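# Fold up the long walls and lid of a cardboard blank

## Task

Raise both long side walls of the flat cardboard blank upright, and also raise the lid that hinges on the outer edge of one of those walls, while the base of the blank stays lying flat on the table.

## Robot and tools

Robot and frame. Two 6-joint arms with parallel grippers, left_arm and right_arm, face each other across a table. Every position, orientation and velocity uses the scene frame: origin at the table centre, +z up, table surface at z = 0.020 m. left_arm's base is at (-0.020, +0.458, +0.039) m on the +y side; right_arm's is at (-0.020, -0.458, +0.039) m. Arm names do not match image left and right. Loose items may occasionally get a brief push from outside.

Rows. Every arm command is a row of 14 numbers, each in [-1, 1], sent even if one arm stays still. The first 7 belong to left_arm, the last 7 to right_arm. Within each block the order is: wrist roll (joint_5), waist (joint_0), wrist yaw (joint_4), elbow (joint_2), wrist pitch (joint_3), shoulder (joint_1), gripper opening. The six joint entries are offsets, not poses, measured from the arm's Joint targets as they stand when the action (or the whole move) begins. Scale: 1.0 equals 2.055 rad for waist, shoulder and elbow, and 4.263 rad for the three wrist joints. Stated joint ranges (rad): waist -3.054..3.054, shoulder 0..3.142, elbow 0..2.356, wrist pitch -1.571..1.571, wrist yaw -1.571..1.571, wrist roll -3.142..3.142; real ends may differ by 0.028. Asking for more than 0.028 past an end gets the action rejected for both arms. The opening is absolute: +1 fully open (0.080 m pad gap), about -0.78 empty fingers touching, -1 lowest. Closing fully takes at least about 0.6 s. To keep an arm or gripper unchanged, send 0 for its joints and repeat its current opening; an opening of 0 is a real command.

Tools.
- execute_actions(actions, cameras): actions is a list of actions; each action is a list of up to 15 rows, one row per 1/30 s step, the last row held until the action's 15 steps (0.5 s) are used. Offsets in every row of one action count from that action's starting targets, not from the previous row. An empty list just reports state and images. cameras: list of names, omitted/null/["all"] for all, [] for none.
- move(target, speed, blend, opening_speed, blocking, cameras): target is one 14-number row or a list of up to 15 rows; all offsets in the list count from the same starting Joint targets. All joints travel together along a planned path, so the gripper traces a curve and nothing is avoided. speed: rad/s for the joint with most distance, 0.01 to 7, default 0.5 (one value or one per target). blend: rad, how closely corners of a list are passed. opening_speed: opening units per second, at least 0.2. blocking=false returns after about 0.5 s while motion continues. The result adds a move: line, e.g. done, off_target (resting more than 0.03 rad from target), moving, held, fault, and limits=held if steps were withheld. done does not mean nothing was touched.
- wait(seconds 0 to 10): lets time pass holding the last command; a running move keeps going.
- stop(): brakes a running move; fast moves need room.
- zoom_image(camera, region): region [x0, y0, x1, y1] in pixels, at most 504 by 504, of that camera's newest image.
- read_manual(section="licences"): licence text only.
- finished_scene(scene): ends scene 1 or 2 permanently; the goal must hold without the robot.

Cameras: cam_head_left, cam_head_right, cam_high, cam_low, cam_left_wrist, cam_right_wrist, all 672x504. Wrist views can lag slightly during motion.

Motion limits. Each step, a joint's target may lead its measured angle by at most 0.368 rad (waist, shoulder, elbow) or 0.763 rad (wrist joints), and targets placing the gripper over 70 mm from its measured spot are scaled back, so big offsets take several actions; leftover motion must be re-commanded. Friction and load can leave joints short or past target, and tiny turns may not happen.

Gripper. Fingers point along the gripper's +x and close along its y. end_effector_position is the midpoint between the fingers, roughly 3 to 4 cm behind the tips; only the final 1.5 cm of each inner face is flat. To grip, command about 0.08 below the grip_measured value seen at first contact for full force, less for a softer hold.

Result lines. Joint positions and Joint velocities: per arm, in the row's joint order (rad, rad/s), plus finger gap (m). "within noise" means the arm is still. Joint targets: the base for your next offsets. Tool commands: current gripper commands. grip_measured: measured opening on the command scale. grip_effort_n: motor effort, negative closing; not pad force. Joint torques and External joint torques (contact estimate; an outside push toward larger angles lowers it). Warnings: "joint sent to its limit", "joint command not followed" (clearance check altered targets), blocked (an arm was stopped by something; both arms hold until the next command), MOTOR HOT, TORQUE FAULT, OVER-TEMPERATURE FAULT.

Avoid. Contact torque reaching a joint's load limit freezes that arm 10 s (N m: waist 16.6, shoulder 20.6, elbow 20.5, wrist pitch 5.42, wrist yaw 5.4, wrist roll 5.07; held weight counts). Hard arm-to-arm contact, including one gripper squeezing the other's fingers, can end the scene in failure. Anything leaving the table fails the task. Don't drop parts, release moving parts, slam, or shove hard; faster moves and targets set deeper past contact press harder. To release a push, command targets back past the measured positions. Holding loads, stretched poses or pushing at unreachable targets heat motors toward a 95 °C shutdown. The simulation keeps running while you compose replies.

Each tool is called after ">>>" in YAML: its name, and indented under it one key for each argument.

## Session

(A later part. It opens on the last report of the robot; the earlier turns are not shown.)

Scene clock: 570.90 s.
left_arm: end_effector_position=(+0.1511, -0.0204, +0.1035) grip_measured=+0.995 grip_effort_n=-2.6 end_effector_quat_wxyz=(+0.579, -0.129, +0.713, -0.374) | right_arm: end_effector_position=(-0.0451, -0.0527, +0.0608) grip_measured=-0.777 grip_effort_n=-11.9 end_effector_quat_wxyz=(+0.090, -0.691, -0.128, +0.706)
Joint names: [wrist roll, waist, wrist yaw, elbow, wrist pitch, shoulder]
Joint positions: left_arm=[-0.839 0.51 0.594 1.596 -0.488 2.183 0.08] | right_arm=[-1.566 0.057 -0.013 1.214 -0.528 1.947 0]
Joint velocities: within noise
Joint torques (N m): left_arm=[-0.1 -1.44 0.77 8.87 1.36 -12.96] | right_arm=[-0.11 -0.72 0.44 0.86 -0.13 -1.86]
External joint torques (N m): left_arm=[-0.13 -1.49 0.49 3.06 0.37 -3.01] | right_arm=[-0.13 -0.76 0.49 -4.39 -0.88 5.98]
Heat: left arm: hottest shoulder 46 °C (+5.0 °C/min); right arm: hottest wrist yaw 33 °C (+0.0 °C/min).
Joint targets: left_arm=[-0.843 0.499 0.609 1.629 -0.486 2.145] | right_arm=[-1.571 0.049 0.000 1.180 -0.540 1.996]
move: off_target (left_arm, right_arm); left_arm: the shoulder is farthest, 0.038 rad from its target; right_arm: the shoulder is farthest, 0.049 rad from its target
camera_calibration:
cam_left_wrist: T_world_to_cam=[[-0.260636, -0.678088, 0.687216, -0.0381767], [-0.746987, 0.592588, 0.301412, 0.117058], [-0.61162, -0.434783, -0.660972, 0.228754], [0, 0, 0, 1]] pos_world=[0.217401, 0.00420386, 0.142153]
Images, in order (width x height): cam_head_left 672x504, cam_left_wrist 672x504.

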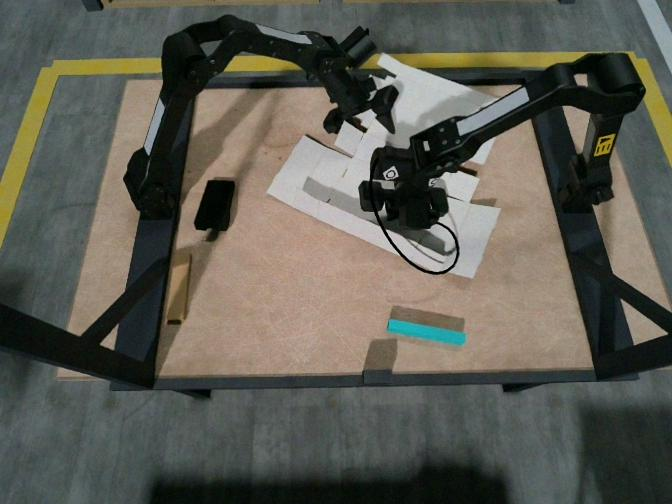

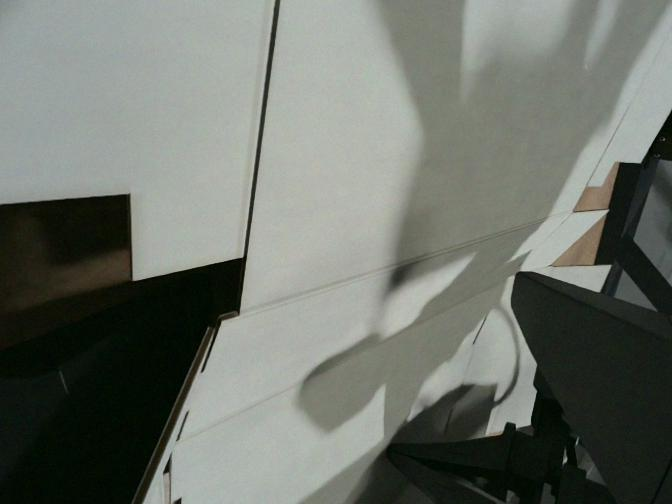

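>>> move:
  target:
    - [0,-0.0063,0,0.0063,-0.022,-0.0394,1,0,0,0,0,0,0,-0.78]
  speed: 0.12
  cameras: ["cam_left_wrist","cam_head_left"]

>>> zoom_image:
  camera: "cam_head_left"
  region: [240, 40, 510, 270]

Scene clock: 578.30 s.
left_arm: end_effector_position=(+0.1426, -0.0094, +0.1310) grip_measured=+0.995 grip_effort_n=-2.6 end_effector_quat_wxyz=(+0.579, -0.123, +0.717, -0.368) | right_arm: end_effector_position=(-0.0460, -0.0510, +0.0653) grip_measured=-0.777 grip_effort_n=-11.9 end_effector_quat_wxyz=(+0.093, -0.689, -0.133, +0.706)
Joint names: [wrist roll, waist, wrist yaw, elbow, wrist pitch, shoulder]
Joint positions: left_arm=[-0.839 0.504 0.585 1.601 -0.586 2.109 0.08] | right_arm=[-1.566 0.059 -0.014 1.217 -0.528 1.938 0]
Joint velocities: within noise
Joint torques (N m): left_arm=[-0.06 -1.88 0.99 9.8 1.66 -13.28] | right_arm=[-0.11 -0.85 0.48 0.6 -0.06 -0.95]
External joint torques (N m): left_arm=[-0.09 -1.82 0.71 3.9 0.69 -3.68] | right_arm=[-0.13 -0.9 0.54 -4.64 -0.79 6.87]
Heat: left arm: hottest shoulder 53 °C (+12.1 °C/min); right arm: hottest wrist yaw 33 °C (+0.0 °C/min). Heating fast: the left arm's shoulder motor: a push or a pull is the cause, and it goes on while you think. Ease it with your next call, before anything else.
Joint targets: left_arm=[-0.843 0.486 0.609 1.642 -0.580 2.065] | right_arm=[-1.571 0.049 0.000 1.180 -0.539 1.996]
MOTOR HOT: the shoulder of the left arm reports 53 °C; the controller stops that arm at 95 °C. To cool a motor, set the load down, stop pushing, or move to a pose that needs little force.
move: off_target (left_arm, right_arm); left_arm: the shoulder is farthest, 0.045 rad from its target; right_arm: the shoulder is farthest, 0.058 rad from its target
camera_calibration:
cam_left_wrist: T_world_to_cam=[[-0.260865, -0.691123, 0.674017, -0.0501146], [-0.745134, 0.588055, 0.31459, 0.0939055], [-0.613779, -0.420167, -0.668382, 0.247991], [0, 0, 0, 1]] pos_world=[0.209111, 0.0143408, 0.169989]
Images, in order (width x height): cam_head_left 672x504, cam_left_wrist 672x504.

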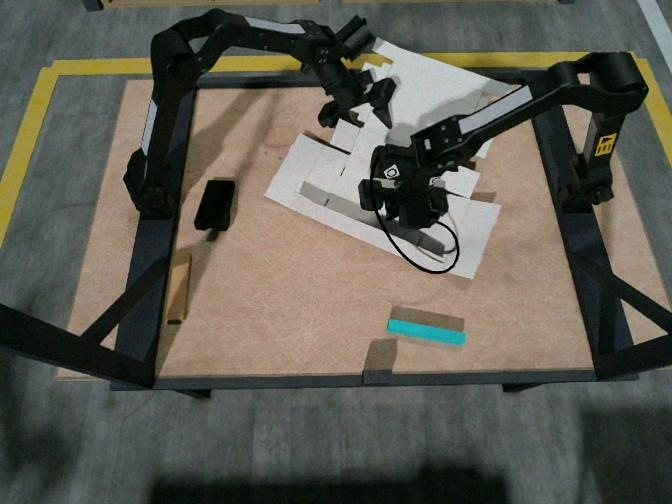

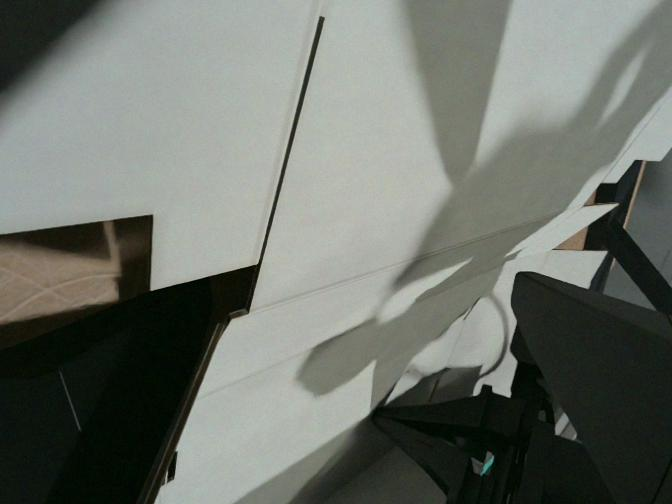

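Scaled by 1.867 from the camera's 672x504 image, which has a finer 960x720 frame.

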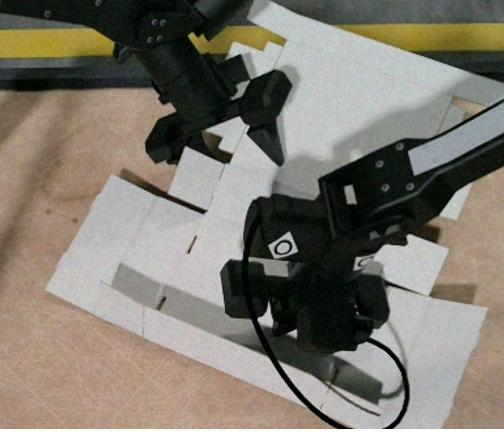

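>>> move:
  target:
    - [0,0.0063,0,-0.0278,0.0429,0.0611,1,0,0,0,0,0,0,-0.78]
    - [0,0.0063,0,-0.0278,0.0429,0.0611,1,0,0,0,0.1036,-0.0631,-0.0633,-0.78]
  speed: 0.25
  cameras: ["cam_left_wrist","cam_head_left"]

>>> zoom_image:
  camera: "cam_head_left"
  region: [240, 40, 510, 270]

Scene clock: 595.70 s.
left_arm: end_effector_position=(+0.1493, -0.0321, +0.1027) grip_measured=+0.995 grip_effort_n=-2.6 end_effector_quat_wxyz=(+0.580, -0.136, +0.696, -0.401) | right_arm: end_effector_position=(-0.0399, -0.0570, +0.1176) grip_measured=-0.777 grip_effort_n=-11.4 end_effector_quat_wxyz=(+0.076, -0.698, -0.108, +0.703)
Joint names: [wrist roll, waist, wrist yaw, elbow, wrist pitch, shoulder]
Joint positions: left_arm=[-0.841 0.499 0.605 1.583 -0.4 2.196 0.08] | right_arm=[-1.566 0.05 0 1.381 -0.808 1.883 0]
Joint velocities: within noise
Joint torques (N m): left_arm=[-0.04 -0.12 0.34 5.96 1.52 -9.53] | right_arm=[-0.12 -0.02 -0.05 5.64 0.47 -8.53]
External joint torques (N m): left_arm=[-0.08 -0.12 0.07 0.09 0.45 0.6] | right_arm=[-0.13 -0.06 0 0.04 -0.2 -0.77]
Heat: left arm: hottest shoulder 59 °C (+17.1 °C/min); right arm: hottest wrist yaw 33 °C (+0.0 °C/min). Fold the left arm in close to its base, or ease its load, before you think long.
Joint targets: left_arm=[-0.843 0.499 0.609 1.585 -0.397 2.190] | right_arm=[-1.571 0.049 0.000 1.394 -0.809 1.866]
MOTOR HOT: still on. The shoulder of the left arm reports 59 °C.
move: done
camera_calibration:
cam_left_wrist: T_world_to_cam=[[-0.285819, -0.631816, 0.720497, -0.0441283], [-0.742923, 0.620999, 0.24985, 0.128544], [-0.605287, -0.463862, -0.646884, 0.21872], [0, 0, 0, 1]] pos_world=[0.215274, -0.00625036, 0.141164]
Images, in order (width x height): cam_head_left 672x504, cam_left_wrist 672x504.

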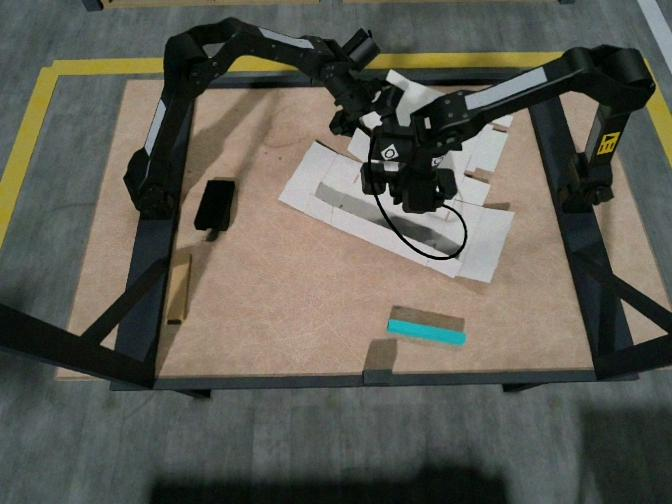

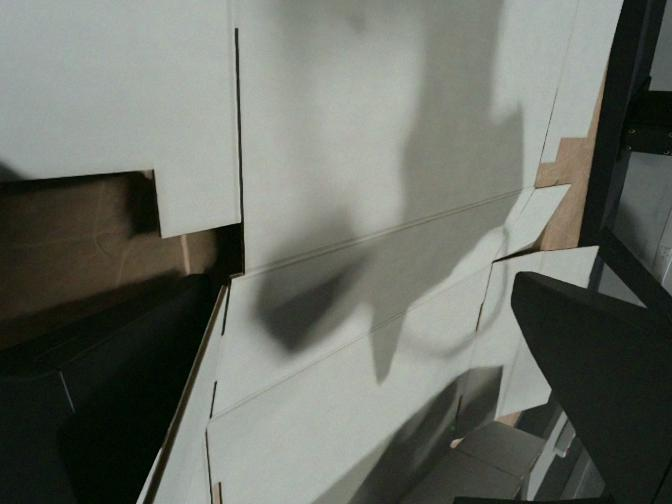

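Scaled by 1.867 from the camera's 672x504 image, which has a finer 960x720 frame.

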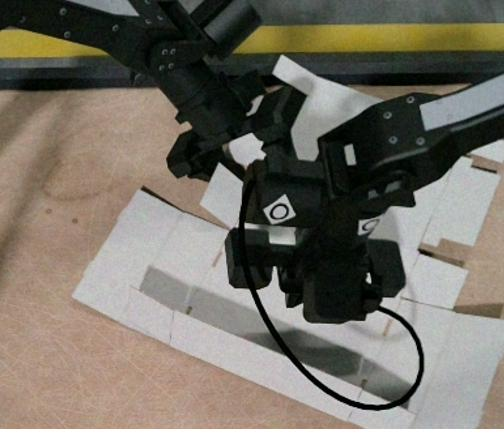

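>>> move:
  target:
    - [0,0,0,-0.0092,0.0094,0.0102,1,0,0,0,0,0,-0.15,-0.78]
    - [0,-0.0633,0,-0.092,0.0223,-0.0457,1,0,0,0,0,0,-0.292,-0.78]
  speed: 0.35
  cameras: ["cam_left_wrist","cam_head_left"]

>>> zoom_image:
  camera: "cam_head_left"
  region: [240, 40, 540, 290]

Scene clock: 603.23 s.
left_arm: end_effector_position=(+0.0738, -0.0232, +0.0918) grip_measured=+0.995 grip_effort_n=-2.6 end_effector_quat_wxyz=(+0.551, -0.090, +0.705, -0.437) | right_arm: end_effector_position=(-0.0372, -0.1113, +0.3400) grip_measured=-0.777 grip_effort_n=-11.9 end_effector_quat_wxyz=(+0.283, -0.633, -0.312, +0.649)
Joint names: [wrist roll, waist, wrist yaw, elbow, wrist pitch, shoulder]
Joint positions: left_arm=[-0.841 0.369 0.606 1.404 -0.306 2.114 0.08] | right_arm=[-1.566 0.05 0 1.382 -0.81 1.274 0]
Joint velocities: within noise
Joint torques (N m): left_arm=[0 0.19 0.35 4.73 1.64 -10.04] | right_arm=[-0.09 -0.02 -0.03 6.28 1.24 -4.17]
External joint torques (N m): left_arm=[-0.03 0.17 0.08 -0.86 0.59 -0.73] | right_arm=[-0.13 -0.04 0.01 0.16 -0.13 -0.14]
Heat: left arm: hottest shoulder 59 °C (+17.2 °C/min); right arm: hottest wrist yaw 33 °C (+0.0 °C/min). Fold the left arm in close to its base, or ease its load, before you think long.
Joint targets: left_arm=[-0.843 0.369 0.609 1.395 -0.302 2.096] | right_arm=[-1.570 0.049 0.000 1.393 -0.809 1.266]
MOTOR HOT: still on. The shoulder of the left arm reports 59 °C.
move: done
camera_calibration:
cam_left_wrist: T_world_to_cam=[[-0.364218, -0.591237, 0.719572, -0.0454077], [-0.655086, 0.71183, 0.253298, 0.0649248], [-0.661972, -0.379126, -0.646572, 0.176371], [0, 0, 0, 1]] pos_world=[0.142746, -0.00619519, 0.130266]
Images, in order (width x height): cam_head_left 672x504, cam_left_wrist 672x504.

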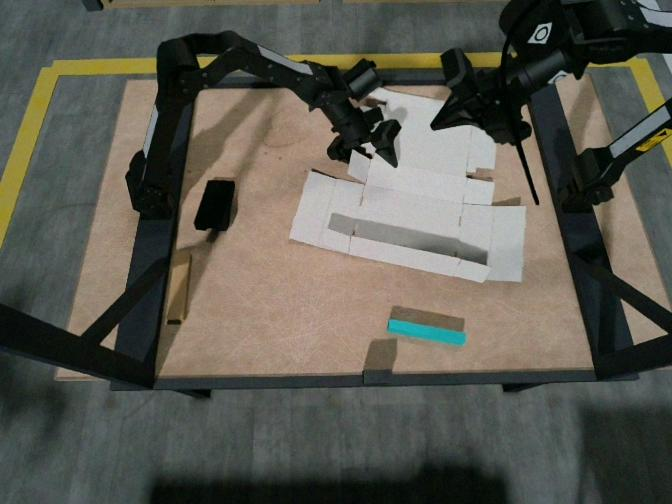

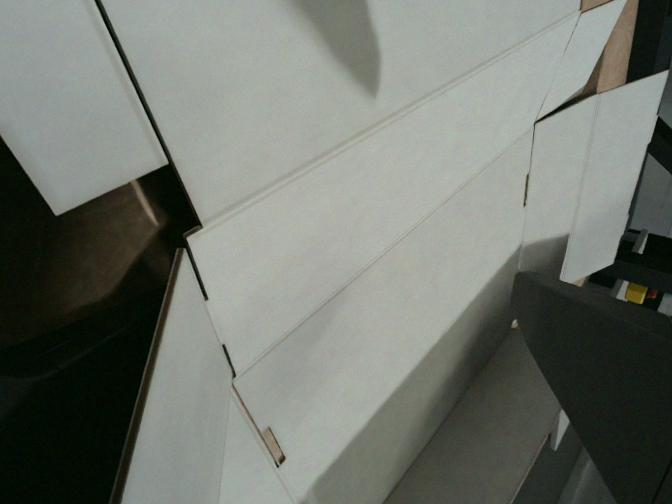

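Scaled by 1.680 from the camera's 672x504 image, which has a finer 960x720 frame.

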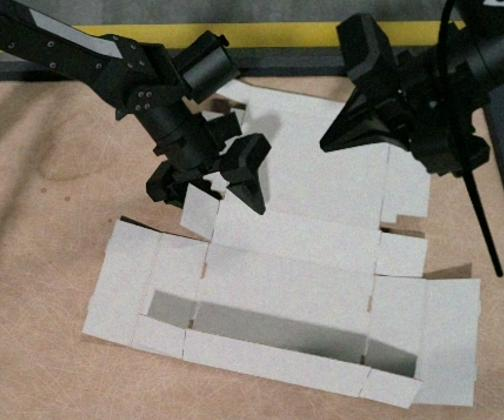

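>>> move:
  target:
    - [0,-0.0423,0,-0.055,0.0085,-0.037,1,0,0,0,0,0,0,-0.78]
  speed: 0.3
  cameras: ["cam_left_wrist","cam_head_left"]

>>> zoom_image:
  camera: "cam_head_left"
  region: [240, 60, 540, 310]

Scene clock: 606.30 s.
left_arm: end_effector_position=(+0.0257, -0.0085, +0.0940) grip_measured=+0.995 grip_effort_n=-2.6 end_effector_quat_wxyz=(+0.532, -0.060, +0.708, -0.461) | right_arm: end_effector_position=(-0.0372, -0.1113, +0.3400) grip_measured=-0.777 grip_effort_n=-11.9 end_effector_quat_wxyz=(+0.283, -0.633, -0.312, +0.649)
Joint names: [wrist roll, waist, wrist yaw, elbow, wrist pitch, shoulder]
Joint positions: left_arm=[-0.841 0.282 0.606 1.291 -0.269 2.036 0.08] | right_arm=[-1.566 0.05 0 1.382 -0.81 1.274 0]
Joint velocities: within noise
Joint torques (N m): left_arm=[-0.01 -0.12 0.35 4.53 1.56 -9.75] | right_arm=[-0.09 -0.1 -0.03 6.16 1.23 -4.39]
External joint torques (N m): left_arm=[-0.05 -0.06 0.07 -1.07 0.5 -0.83] | right_arm=[-0.13 -0.1 0 0.03 -0.14 -0.32]
Heat: left arm: hottest shoulder 58 °C (+16.2 °C/min); right arm: hottest wrist yaw 33 °C (+0.0 °C/min). Fold the left arm in close to its base, or ease its load, before you think long.
Joint targets: left_arm=[-0.843 0.282 0.609 1.282 -0.266 2.020] | right_arm=[-1.570 0.049 0.000 1.393 -0.809 1.266]
MOTOR HOT: still on. The shoulder of the left arm reports 58 °C.
move: done
camera_calibration:
cam_left_wrist: T_world_to_cam=[[-0.414416, -0.556588, 0.720048, -0.0543663], [-0.590865, 0.766311, 0.252282, 0.0212658], [-0.692198, -0.320901, -0.64644, 0.152656], [0, 0, 0, 1]] pos_world=[0.0957031, 0.00243171, 0.132464]
Images, in order (width x height): cam_head_left 672x504, cam_left_wrist 672x504.

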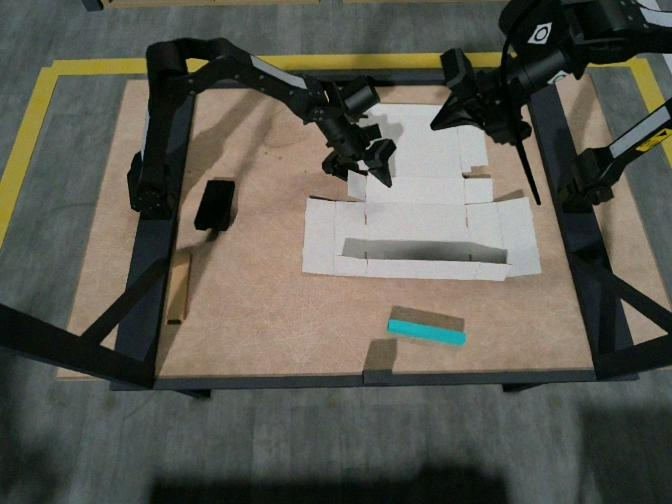

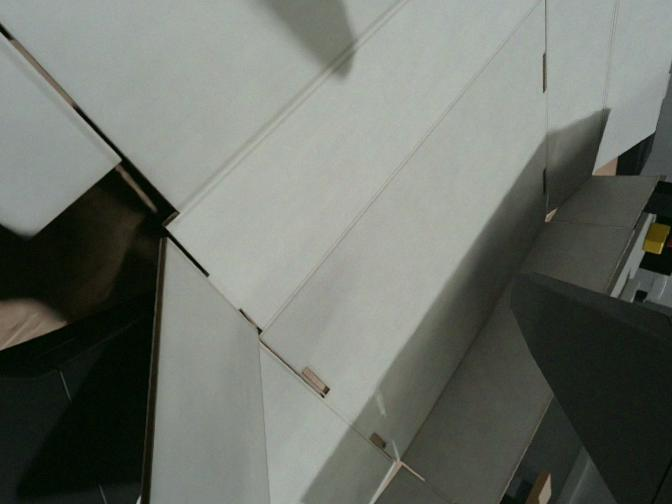

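Scaled by 1.680 from the camera's 672x504 image, which has a finer 960x720 frame.

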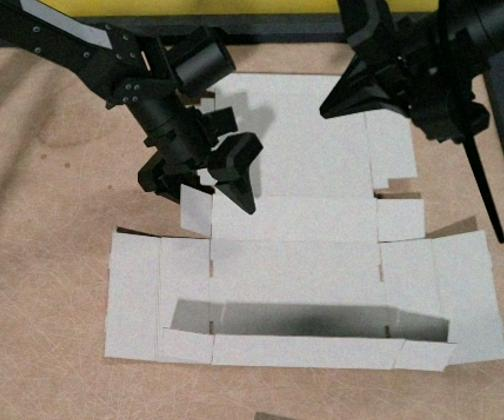

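>>> move:
  target:
    - [0,0.005,0,-0.14,0.0216,-0.1,1,0,0,0,0,0,0,-0.78]
    - [0,0.05,0,-0.14,0.0216,-0.2,1,0,0,0,0,0,0,-0.78]
    - [0.1977,0.05,-0.1429,0.1,-0.12,-0.35,1,0,0,0,0,0,0,-0.78]
  speed: [0.3,0.4,0.8]
  cameras: ["cam_left_wrist","cam_head_left","cam_head_right"]

>>> zoom_image:
  camera: "cam_head_left"
  region: [280, 80, 560, 310]

Scene clock: 615.43 s.
left_arm: end_effector_position=(+0.1145, +0.1231, +0.3738) grip_measured=+0.996 grip_effort_n=-3.0 end_effector_quat_wxyz=(+0.790, +0.165, +0.249, -0.535) | right_arm: end_effector_position=(-0.0372, -0.1113, +0.3400) grip_measured=-0.777 grip_effort_n=-11.9 end_effector_quat_wxyz=(+0.283, -0.633, -0.312, +0.649)
Joint names: [wrist roll, waist, wrist yaw, elbow, wrist pitch, shoulder]
Joint positions: left_arm=[-0.003 0.384 0.004 1.475 -0.779 1.303 0.08] | right_arm=[-1.566 0.05 0 1.382 -0.81 1.274 0]
Joint velocities: within noise
Joint torques (N m): left_arm=[0.1 0.05 -0.15 7.49 1.94 -4.39] | right_arm=[-0.09 -0.11 -0.03 6.18 1.23 -4.41]
External joint torques (N m): left_arm=[0.1 0.04 -0.14 1.37 0.45 -0.18] | right_arm=[-0.13 -0.13 0 0.05 -0.14 -0.35]
Heat: left arm: hottest shoulder 57 °C (+14.1 °C/min); right arm: hottest wrist pitch 33 °C (+2.0 °C/min). Fold the left arm in close to its base, or ease its load, before you think long.
Joint targets: left_arm=[0.000 0.385 0.000 1.488 -0.778 1.301] | right_arm=[-1.570 0.049 0.000 1.393 -0.809 1.266]
MOTOR HOT: still on. The shoulder of the left arm reports 57 °C.
move: done
camera_calibration:
cam_left_wrist: T_world_to_cam=[[-0.932077, -0.362251, -0.00278862, 0.159805], [-0.299484, 0.774862, -0.556685, 0.170319], [0.20382, -0.518038, -0.830719, 0.427822], [0, 0, 0, 1]] pos_world=[0.112759, 0.147544, 0.450659]
Images, in order (width x height): cam_head_left 672x504, cam_head_right 672x504, cam_left_wrist 672x504.

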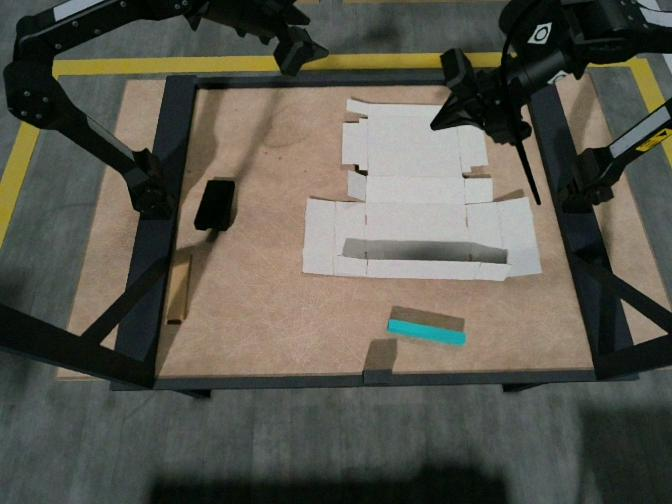

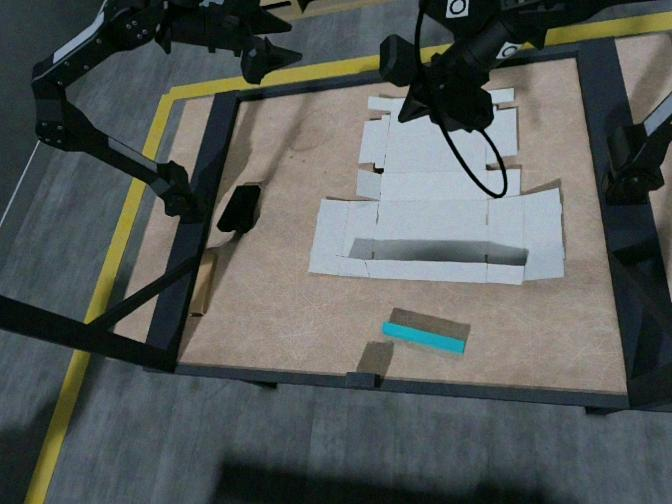

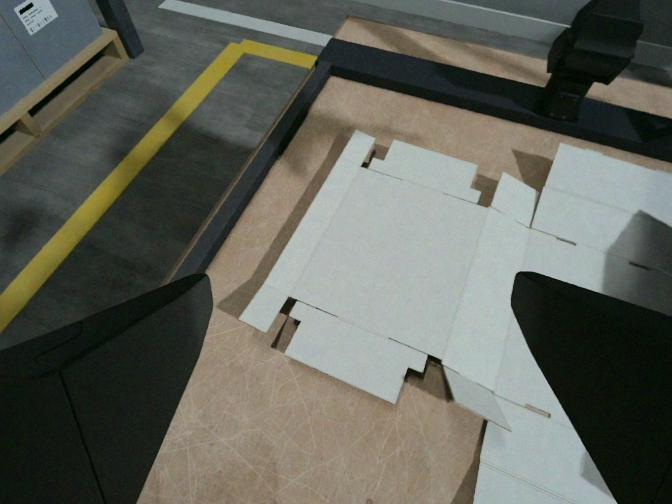

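Scaled by 1.800 from the camera's 672x504 image, which has a finer 960x720 frame.

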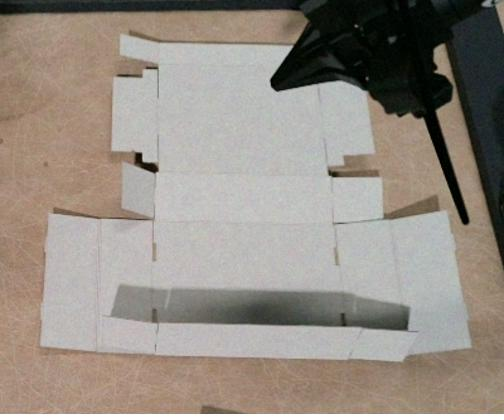

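>>> move:
  target:
    - [-0.3167,-0.0248,0.0516,-0.3341,0.1872,0.1559,1,0,0.0681,0.0469,-0.0696,-0.0096,0.2599,-0.78]
    - [-0.3167,-0.0248,0.0516,-0.3567,0.2121,0.1851,1,0,0.0681,0.0469,-0.1791,0.0561,0.3085,-0.78]
  speed: [0.8,0.3]

>>> zoom_image:
  camera: "cam_head_left"
  region: [280, 80, 560, 310]

>>> zoom_image:
  camera: "cam_left_wrist"
  region: [100, 100, 500, 504]

Scene clock: 656.00 s.
left_arm: end_effector_position=(+0.0801, +0.0728, +0.0954) grip_measured=+0.996 grip_effort_n=-3.0 end_effector_quat_wxyz=(+0.657, -0.284, +0.645, -0.269) | right_arm: end_effector_position=(-0.0548, -0.1043, +0.0577) grip_measured=-0.777 grip_effort_n=-11.9 end_effector_quat_wxyz=(-0.027, +0.764, +0.139, -0.629)
Joint names: [wrist roll, waist, wrist yaw, elbow, wrist pitch, shoulder]
Joint positions: left_arm=[-1.348 0.336 0.216 0.763 0.123 1.676 0.08] | right_arm=[-1.566 0.189 0.215 1.064 -0.576 1.843 0]
Joint velocities: within noise
Joint torques (N m): left_arm=[-0.04 -0.25 0.18 4.54 1.88 -5.02] | right_arm=[-0.11 -0.06 -0.5 0.14 0.93 -0.14]
External joint torques (N m): left_arm=[-0.08 -0.28 0.12 -0.87 0.53 1.17] | right_arm=[-0.12 -0.03 -0.58 -4.88 0.33 6.85]
Heat: left arm: hottest shoulder 45 °C (-14.0 °C/min); right arm: hottest elbow 35 °C (+5.0 °C/min).
Joint targets: left_arm=[-1.350 0.334 0.220 0.755 0.127 1.681] | right_arm=[-1.570 0.189 0.200 1.025 -0.569 1.900]
MOTOR HOT: cleared for the motors of the left arm.
move: off_target (right_arm); right_arm: the shoulder is farthest, 0.057 rad from its target
camera_calibration:
cam_left_wrist: T_world_to_cam=[[0.000363707, -0.690117, 0.723698, -0.0113112], [-0.939516, 0.247635, 0.236617, 0.0580097], [-0.342506, -0.680011, -0.648286, 0.215646], [0, 0, 0, 1]] pos_world=[0.128365, 0.12447, 0.13426]
cam_right_wrist: T_world_to_cam=[[-0.193969, 0.958303, 0.209838, 0.0848101], [0.841652, 0.0526748, 0.537445, 0.0461381], [0.503981, 0.280858, -0.816775, 0.184366], [0, 0, 0, 1]] pos_world=[-0.115299, -0.135485, 0.107993]

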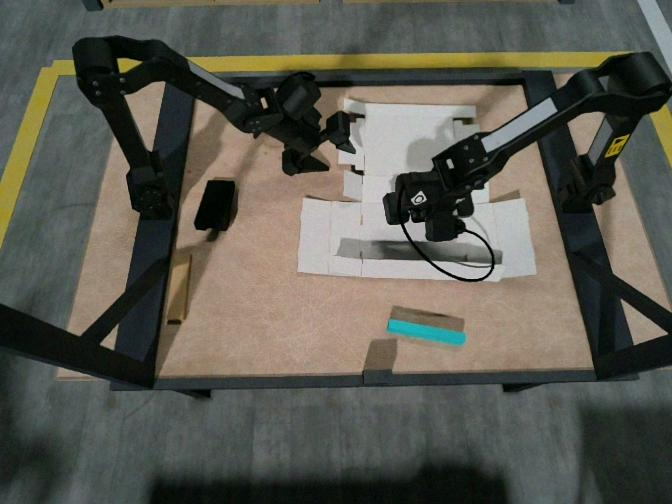

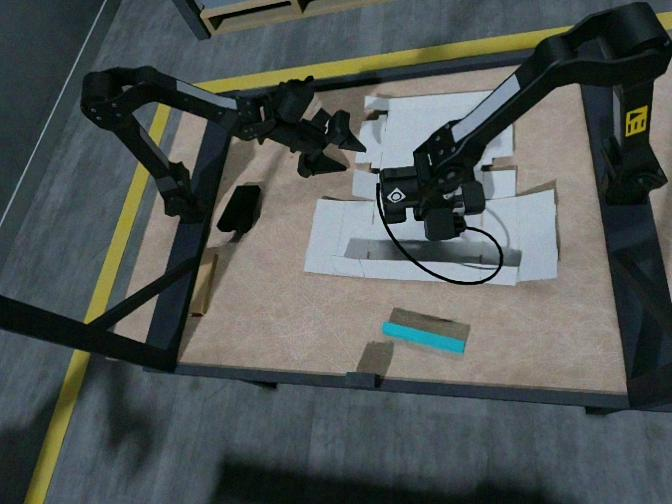

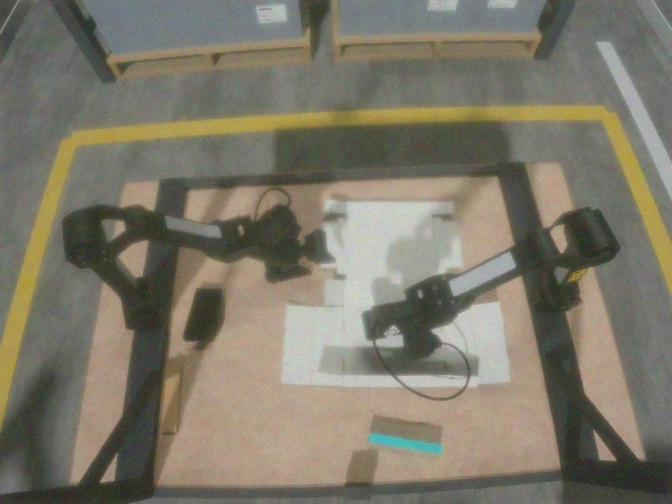

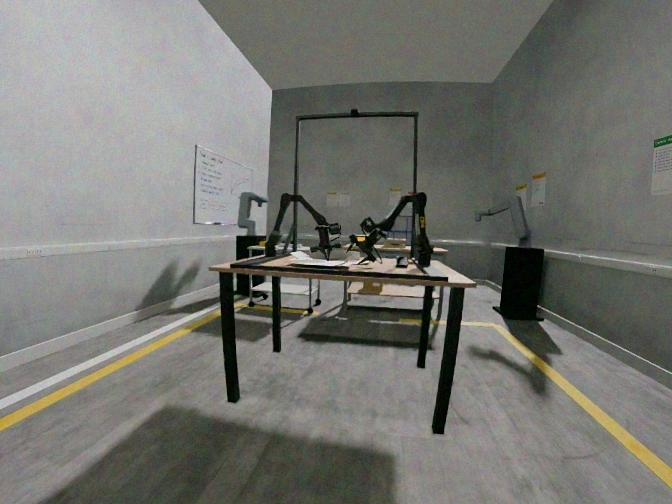

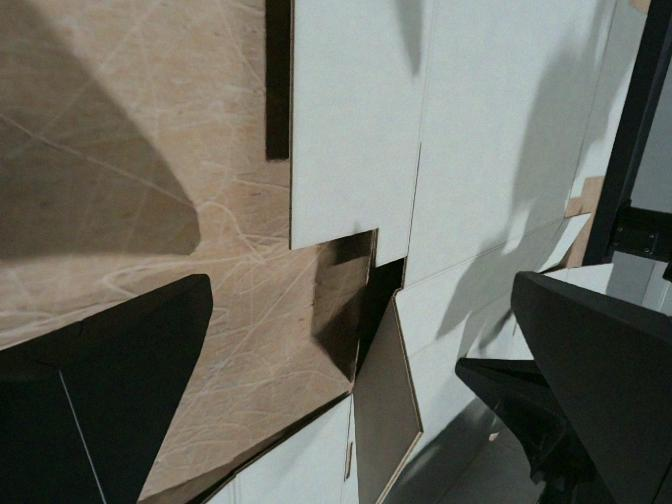

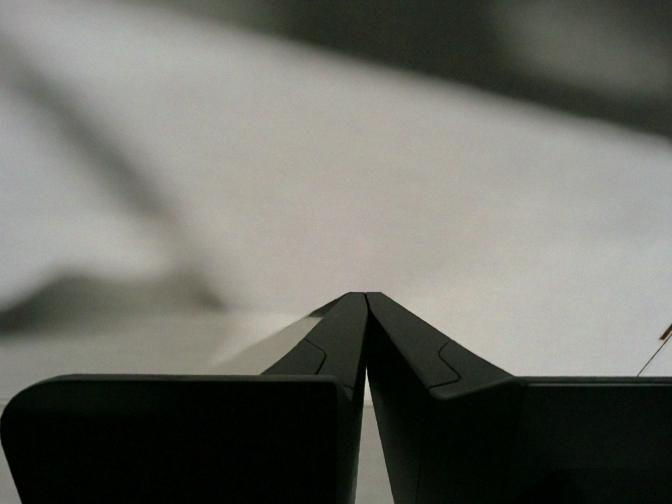

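Scaled by 1.800 from the camera's 672x504 image, which has a finer 960x720 frame.

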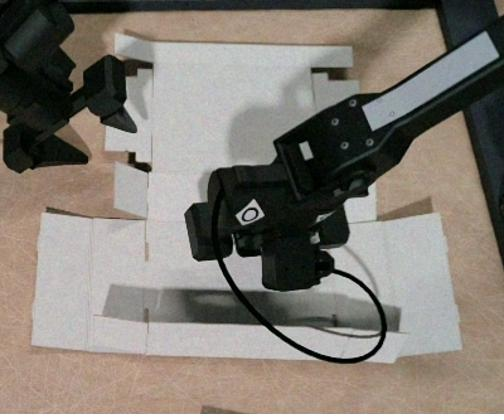

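Scaled by 1.248 from the camera's 672x504 image, which has a finer 960x720 frame.

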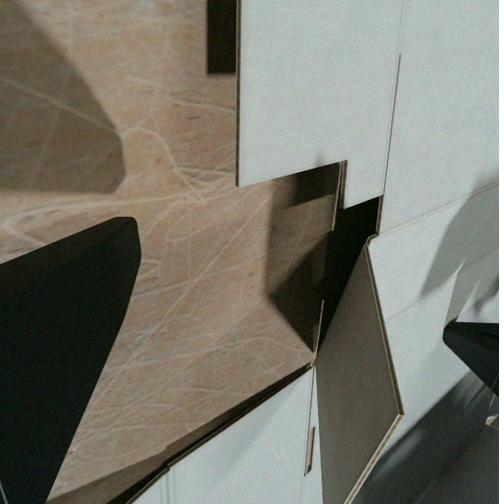

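>>> move:
  target:
    - [0,-0.0429,0,0.0863,-0.0051,0.0764,1,0,0,0,0,0,0,-0.78]
    - [0,-0.0535,0,0.152,-0.0148,0.122,1,0,0,0,0,0,0,-0.78]
  speed: 0.2
  cameras: ["cam_left_wrist","cam_head_left"]

>>> zoom_image:
  camera: "cam_left_wrist"
  region: [100, 100, 500, 504]

Scene clock: 665.80 s.
left_arm: end_effector_position=(+0.0528, -0.0019, +0.0881) grip_measured=+0.996 grip_effort_n=-3.0 end_effector_quat_wxyz=(+0.641, -0.245, +0.662, -0.300) | right_arm: end_effector_position=(-0.0547, -0.1045, +0.0576) grip_measured=-0.777 grip_effort_n=-11.9 end_effector_quat_wxyz=(-0.026, +0.765, +0.139, -0.629)
Joint names: [wrist roll, waist, wrist yaw, elbow, wrist pitch, shoulder]
Joint positions: left_arm=[-1.348 0.227 0.217 1.054 0.065 1.921 0.08] | right_arm=[-1.566 0.189 0.215 1.063 -0.576 1.843 0]
Joint velocities: within noise
Joint torques (N m): left_arm=[-0.03 -0.3 0.14 6.7 1.53 -5.96] | right_arm=[-0.12 -0.05 -0.5 0.18 0.89 -0.16]
External joint torques (N m): left_arm=[-0.07 -0.27 0.08 1.21 0.22 2] | right_arm=[-0.13 -0.08 -0.58 -4.83 0.28 6.77]
Heat: left arm: hottest shoulder 44 °C (-14.0 °C/min); right arm: hottest wrist pitch 35 °C (+3.0 °C/min).
Joint targets: left_arm=[-1.350 0.224 0.220 1.067 0.063 1.932] | right_arm=[-1.570 0.189 0.200 1.025 -0.570 1.900]
move: off_target (right_arm); right_arm: the shoulder is farthest, 0.057 rad from its target
camera_calibration:
cam_left_wrist: T_world_to_cam=[[-0.0727934, -0.694793, 0.715517, -0.053066], [-0.905982, 0.346033, 0.24384, 0.0502846], [-0.417011, -0.630495, -0.654659, 0.155318], [0, 0, 0, 1]] pos_world=[0.106463, 0.0436572, 0.127388]
Images, in order (width x height): cam_head_left 672x504, cam_left_wrist 672x504.

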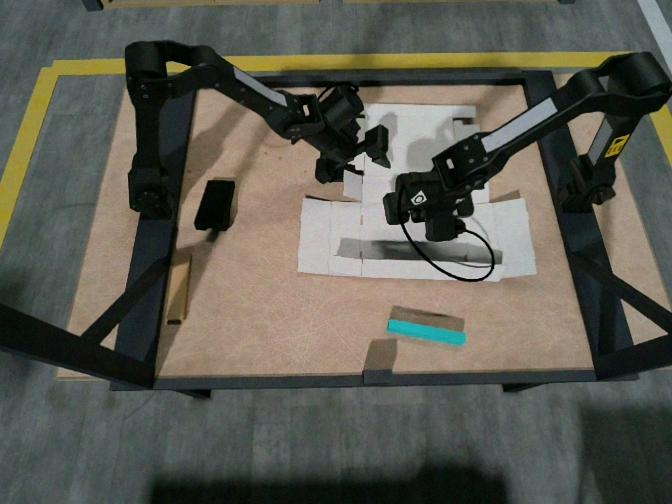

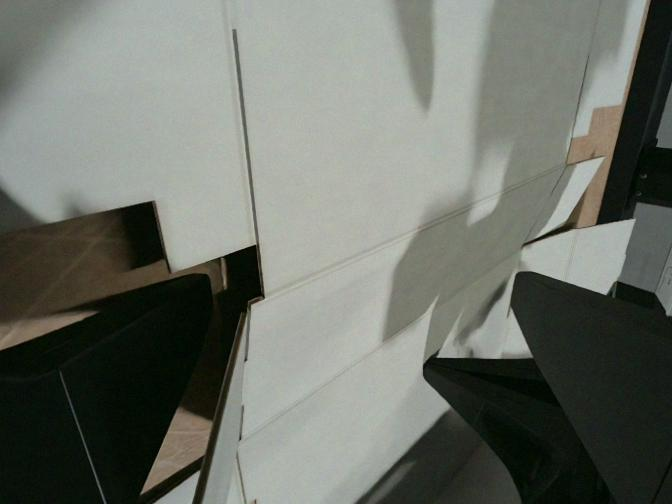

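Scaled by 1.248 from the camera's 672x504 image, which has a finer 960x720 frame.

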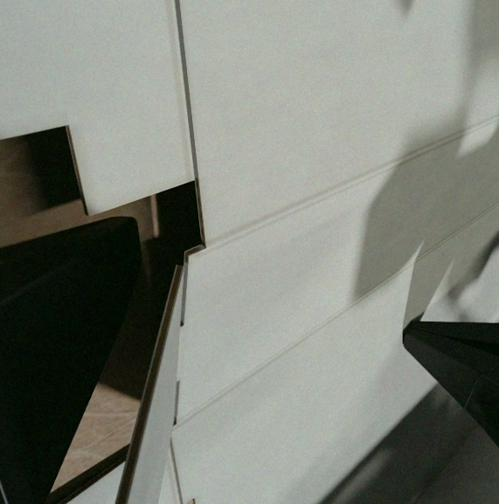

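>>> move:
  target:
    - [0,-0.0095,0,0.05,-0.0095,0.0308,1,0,0,0,0,0,0,-0.78]
    - [0,-0.019,0,0.0993,-0.0166,0.0643,1,0,0,0,0,0,0,-0.78]
  speed: 0.12
  cameras: ["cam_left_wrist","cam_head_left"]

>>> zoom_image:
  camera: "cam_left_wrist"
  region: [100, 100, 500, 504]

>>> zoom_image:
  camera: "cam_head_left"
  region: [280, 80, 560, 310]

Scene clock: 672.80 s.
left_arm: end_effector_position=(+0.0569, -0.0386, +0.0885) grip_measured=+0.996 grip_effort_n=-3.0 end_effector_quat_wxyz=(+0.645, -0.237, +0.663, -0.298) | right_arm: end_effector_position=(-0.0593, -0.1056, +0.0568) grip_measured=-0.777 grip_effort_n=-11.9 end_effector_quat_wxyz=(-0.022, +0.761, +0.142, -0.633)
Joint names: [wrist roll, waist, wrist yaw, elbow, wrist pitch, shoulder]
Joint positions: left_arm=[-1.345 0.215 0.206 1.245 -0.021 2.04 0.08] | right_arm=[-1.566 0.198 0.205 1.061 -0.575 1.843 0]
Joint velocities: within noise
Joint torques (N m): left_arm=[-0.13 -3.1 0.51 7.92 2.64 -5.33] | right_arm=[-0.11 -0.79 -0.14 0.39 0.88 -0.13]
External joint torques (N m): left_arm=[-0.16 -3.11 0.46 2.21 1.33 3.67] | right_arm=[-0.12 -0.75 -0.21 -4.52 0.3 6.7]
Heat: left arm: hottest shoulder 43 °C (-15.1 °C/min); right arm: hottest wrist pitch 34 °C (+1.0 °C/min).
Joint targets: left_arm=[-1.350 0.185 0.220 1.271 -0.007 2.064] | right_arm=[-1.570 0.189 0.200 1.025 -0.570 1.900]
move: off_target (right_arm); right_arm: the shoulder is farthest, 0.057 rad from its target
camera_calibration:
cam_left_wrist: T_world_to_cam=[[-0.082207, -0.704971, 0.704456, -0.0774244], [-0.905595, 0.347958, 0.242533, 0.0668746], [-0.4161, -0.618014, -0.667023, 0.135692], [0, 0, 0, 1]] pos_world=[0.110658, 0.00600819, 0.128833]
Images, in order (width x height): cam_head_left 672x504, cam_left_wrist 672x504.

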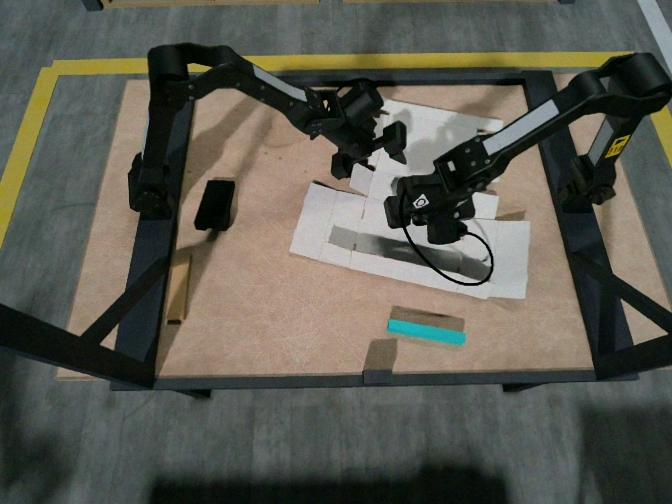

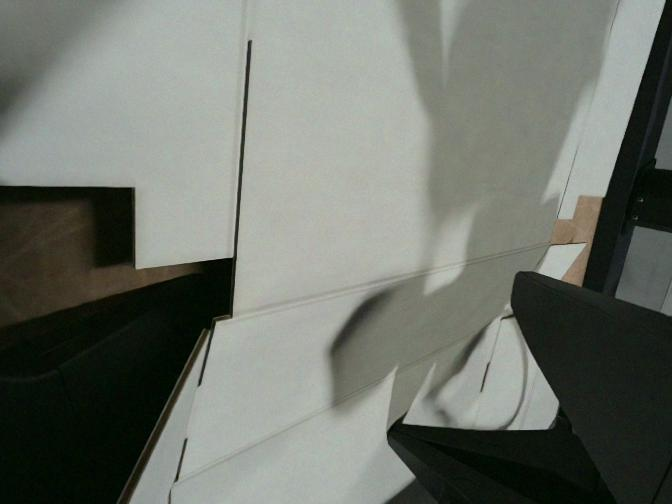

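Scaled by 1.248 from the camera's 672x504 image, which has a finer 960x720 frame.

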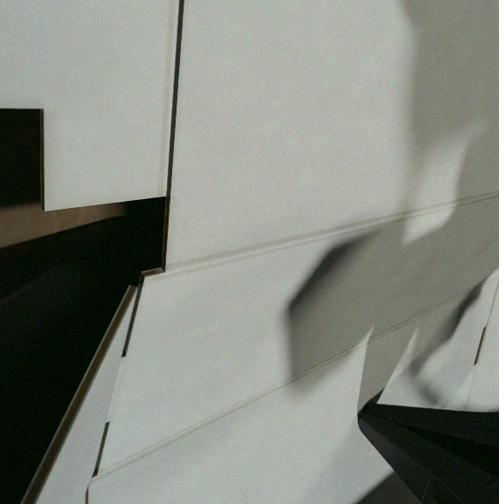

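Scaled by 1.800 from the camera's 672x504 image, which has a finer 960x720 frame.

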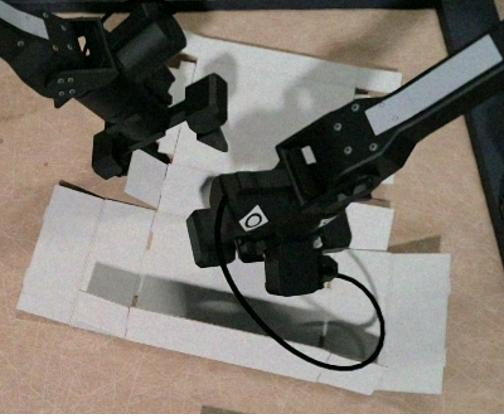

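>>> move:
  target:
    - [0,0.005,0,0.0258,-0.0251,-0.0263,1,0,0,0,0,0,0,-0.78]
    - [0,0.005,0,0.045,-0.0435,-0.0456,1,0,0,0,0,0,0,-0.78]
  speed: 0.15
  cameras: ["cam_left_wrist","cam_head_left","cam_right_wrist"]

>>> zoom_image:
  camera: "cam_head_left"
  region: [280, 80, 560, 310]

Scene clock: 678.47 s.
left_arm: end_effector_position=(+0.0550, -0.0290, +0.0971) grip_measured=+0.996 grip_effort_n=-3.0 end_effector_quat_wxyz=(+0.651, -0.208, +0.681, -0.262) | right_arm: end_effector_position=(-0.0619, -0.0998, +0.0632) grip_measured=-0.777 grip_effort_n=-11.9 end_effector_quat_wxyz=(-0.033, +0.758, +0.152, -0.634)
Joint names: [wrist roll, waist, wrist yaw, elbow, wrist pitch, shoulder]
Joint positions: left_arm=[-1.343 0.213 0.197 1.316 -0.213 2.019 0.08] | right_arm=[-1.566 0.201 0.203 1.07 -0.564 1.832 0]
Joint velocities: within noise
Joint torques (N m): left_arm=[-0.02 -0.52 0.17 5.71 1.98 -8.48] | right_arm=[0.02 -0.31 0.14 3.4 0.48 -4.87]
External joint torques (N m): left_arm=[-0.05 -0.42 0.11 -0.15 0.76 0.5] | right_arm=[0.01 -0.27 0.07 -1.57 -0.13 1.97]
Heat: left arm: hottest shoulder 44 °C (-11.1 °C/min); right arm: hottest wrist pitch 34 °C (+0.0 °C/min).
Joint targets: left_arm=[-1.344 0.209 0.201 1.318 -0.206 2.015] | right_arm=[-1.566 0.198 0.205 1.064 -0.565 1.843]
blocked (left_arm)
move: off_target (left_arm, right_arm); left_arm: the shoulder is farthest, 0.049 rad from its target; right_arm: the shoulder is farthest, 0.068 rad from its target
camera_calibration:
cam_left_wrist: T_world_to_cam=[[-0.0713857, -0.771141, 0.63265, -0.0723565], [-0.902773, 0.319665, 0.287776, 0.0541807], [-0.424152, -0.550596, -0.718985, 0.154063], [0, 0, 0, 1]] pos_world=[0.109094, 0.0117099, 0.140953]
cam_right_wrist: T_world_to_cam=[[-0.204446, 0.949536, 0.23787, 0.0746017], [0.849831, 0.0515784, 0.524526, 0.050141], [0.485788, 0.309387, -0.81749, 0.193063], [0, 0, 0, 1]] pos_world=[-0.121147, -0.133154, 0.113781]
Images, in order (width x height): cam_head_left 672x504, cam_left_wrist 672x504, cam_right_wrist 672x504.

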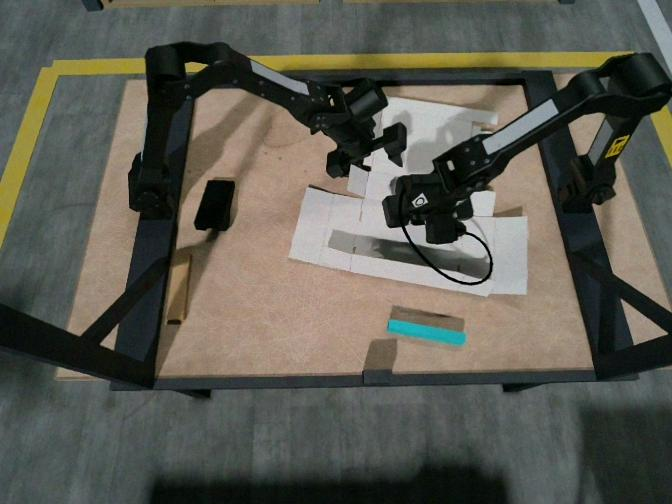

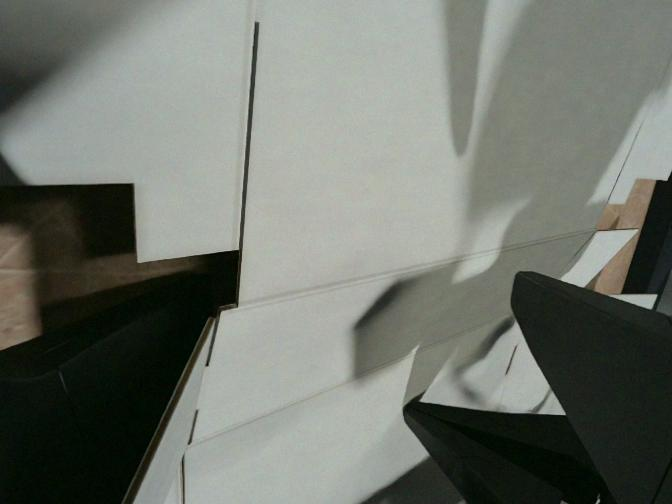

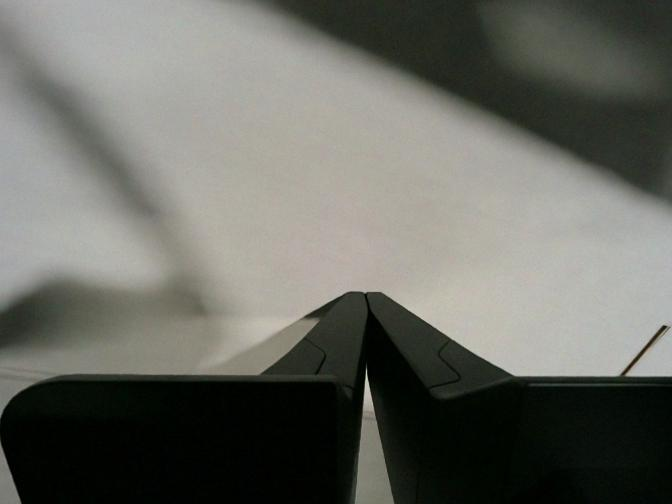

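Scaled by 1.800 from the camera's 672x504 image, which has a finer 960x720 frame.

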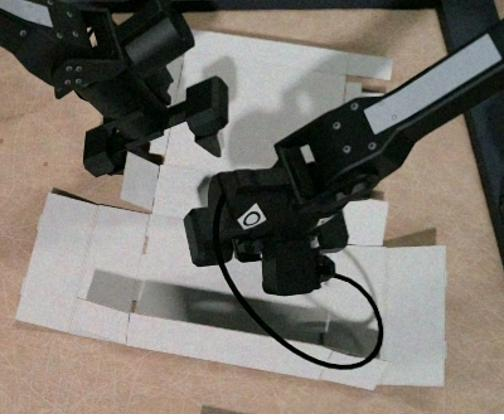

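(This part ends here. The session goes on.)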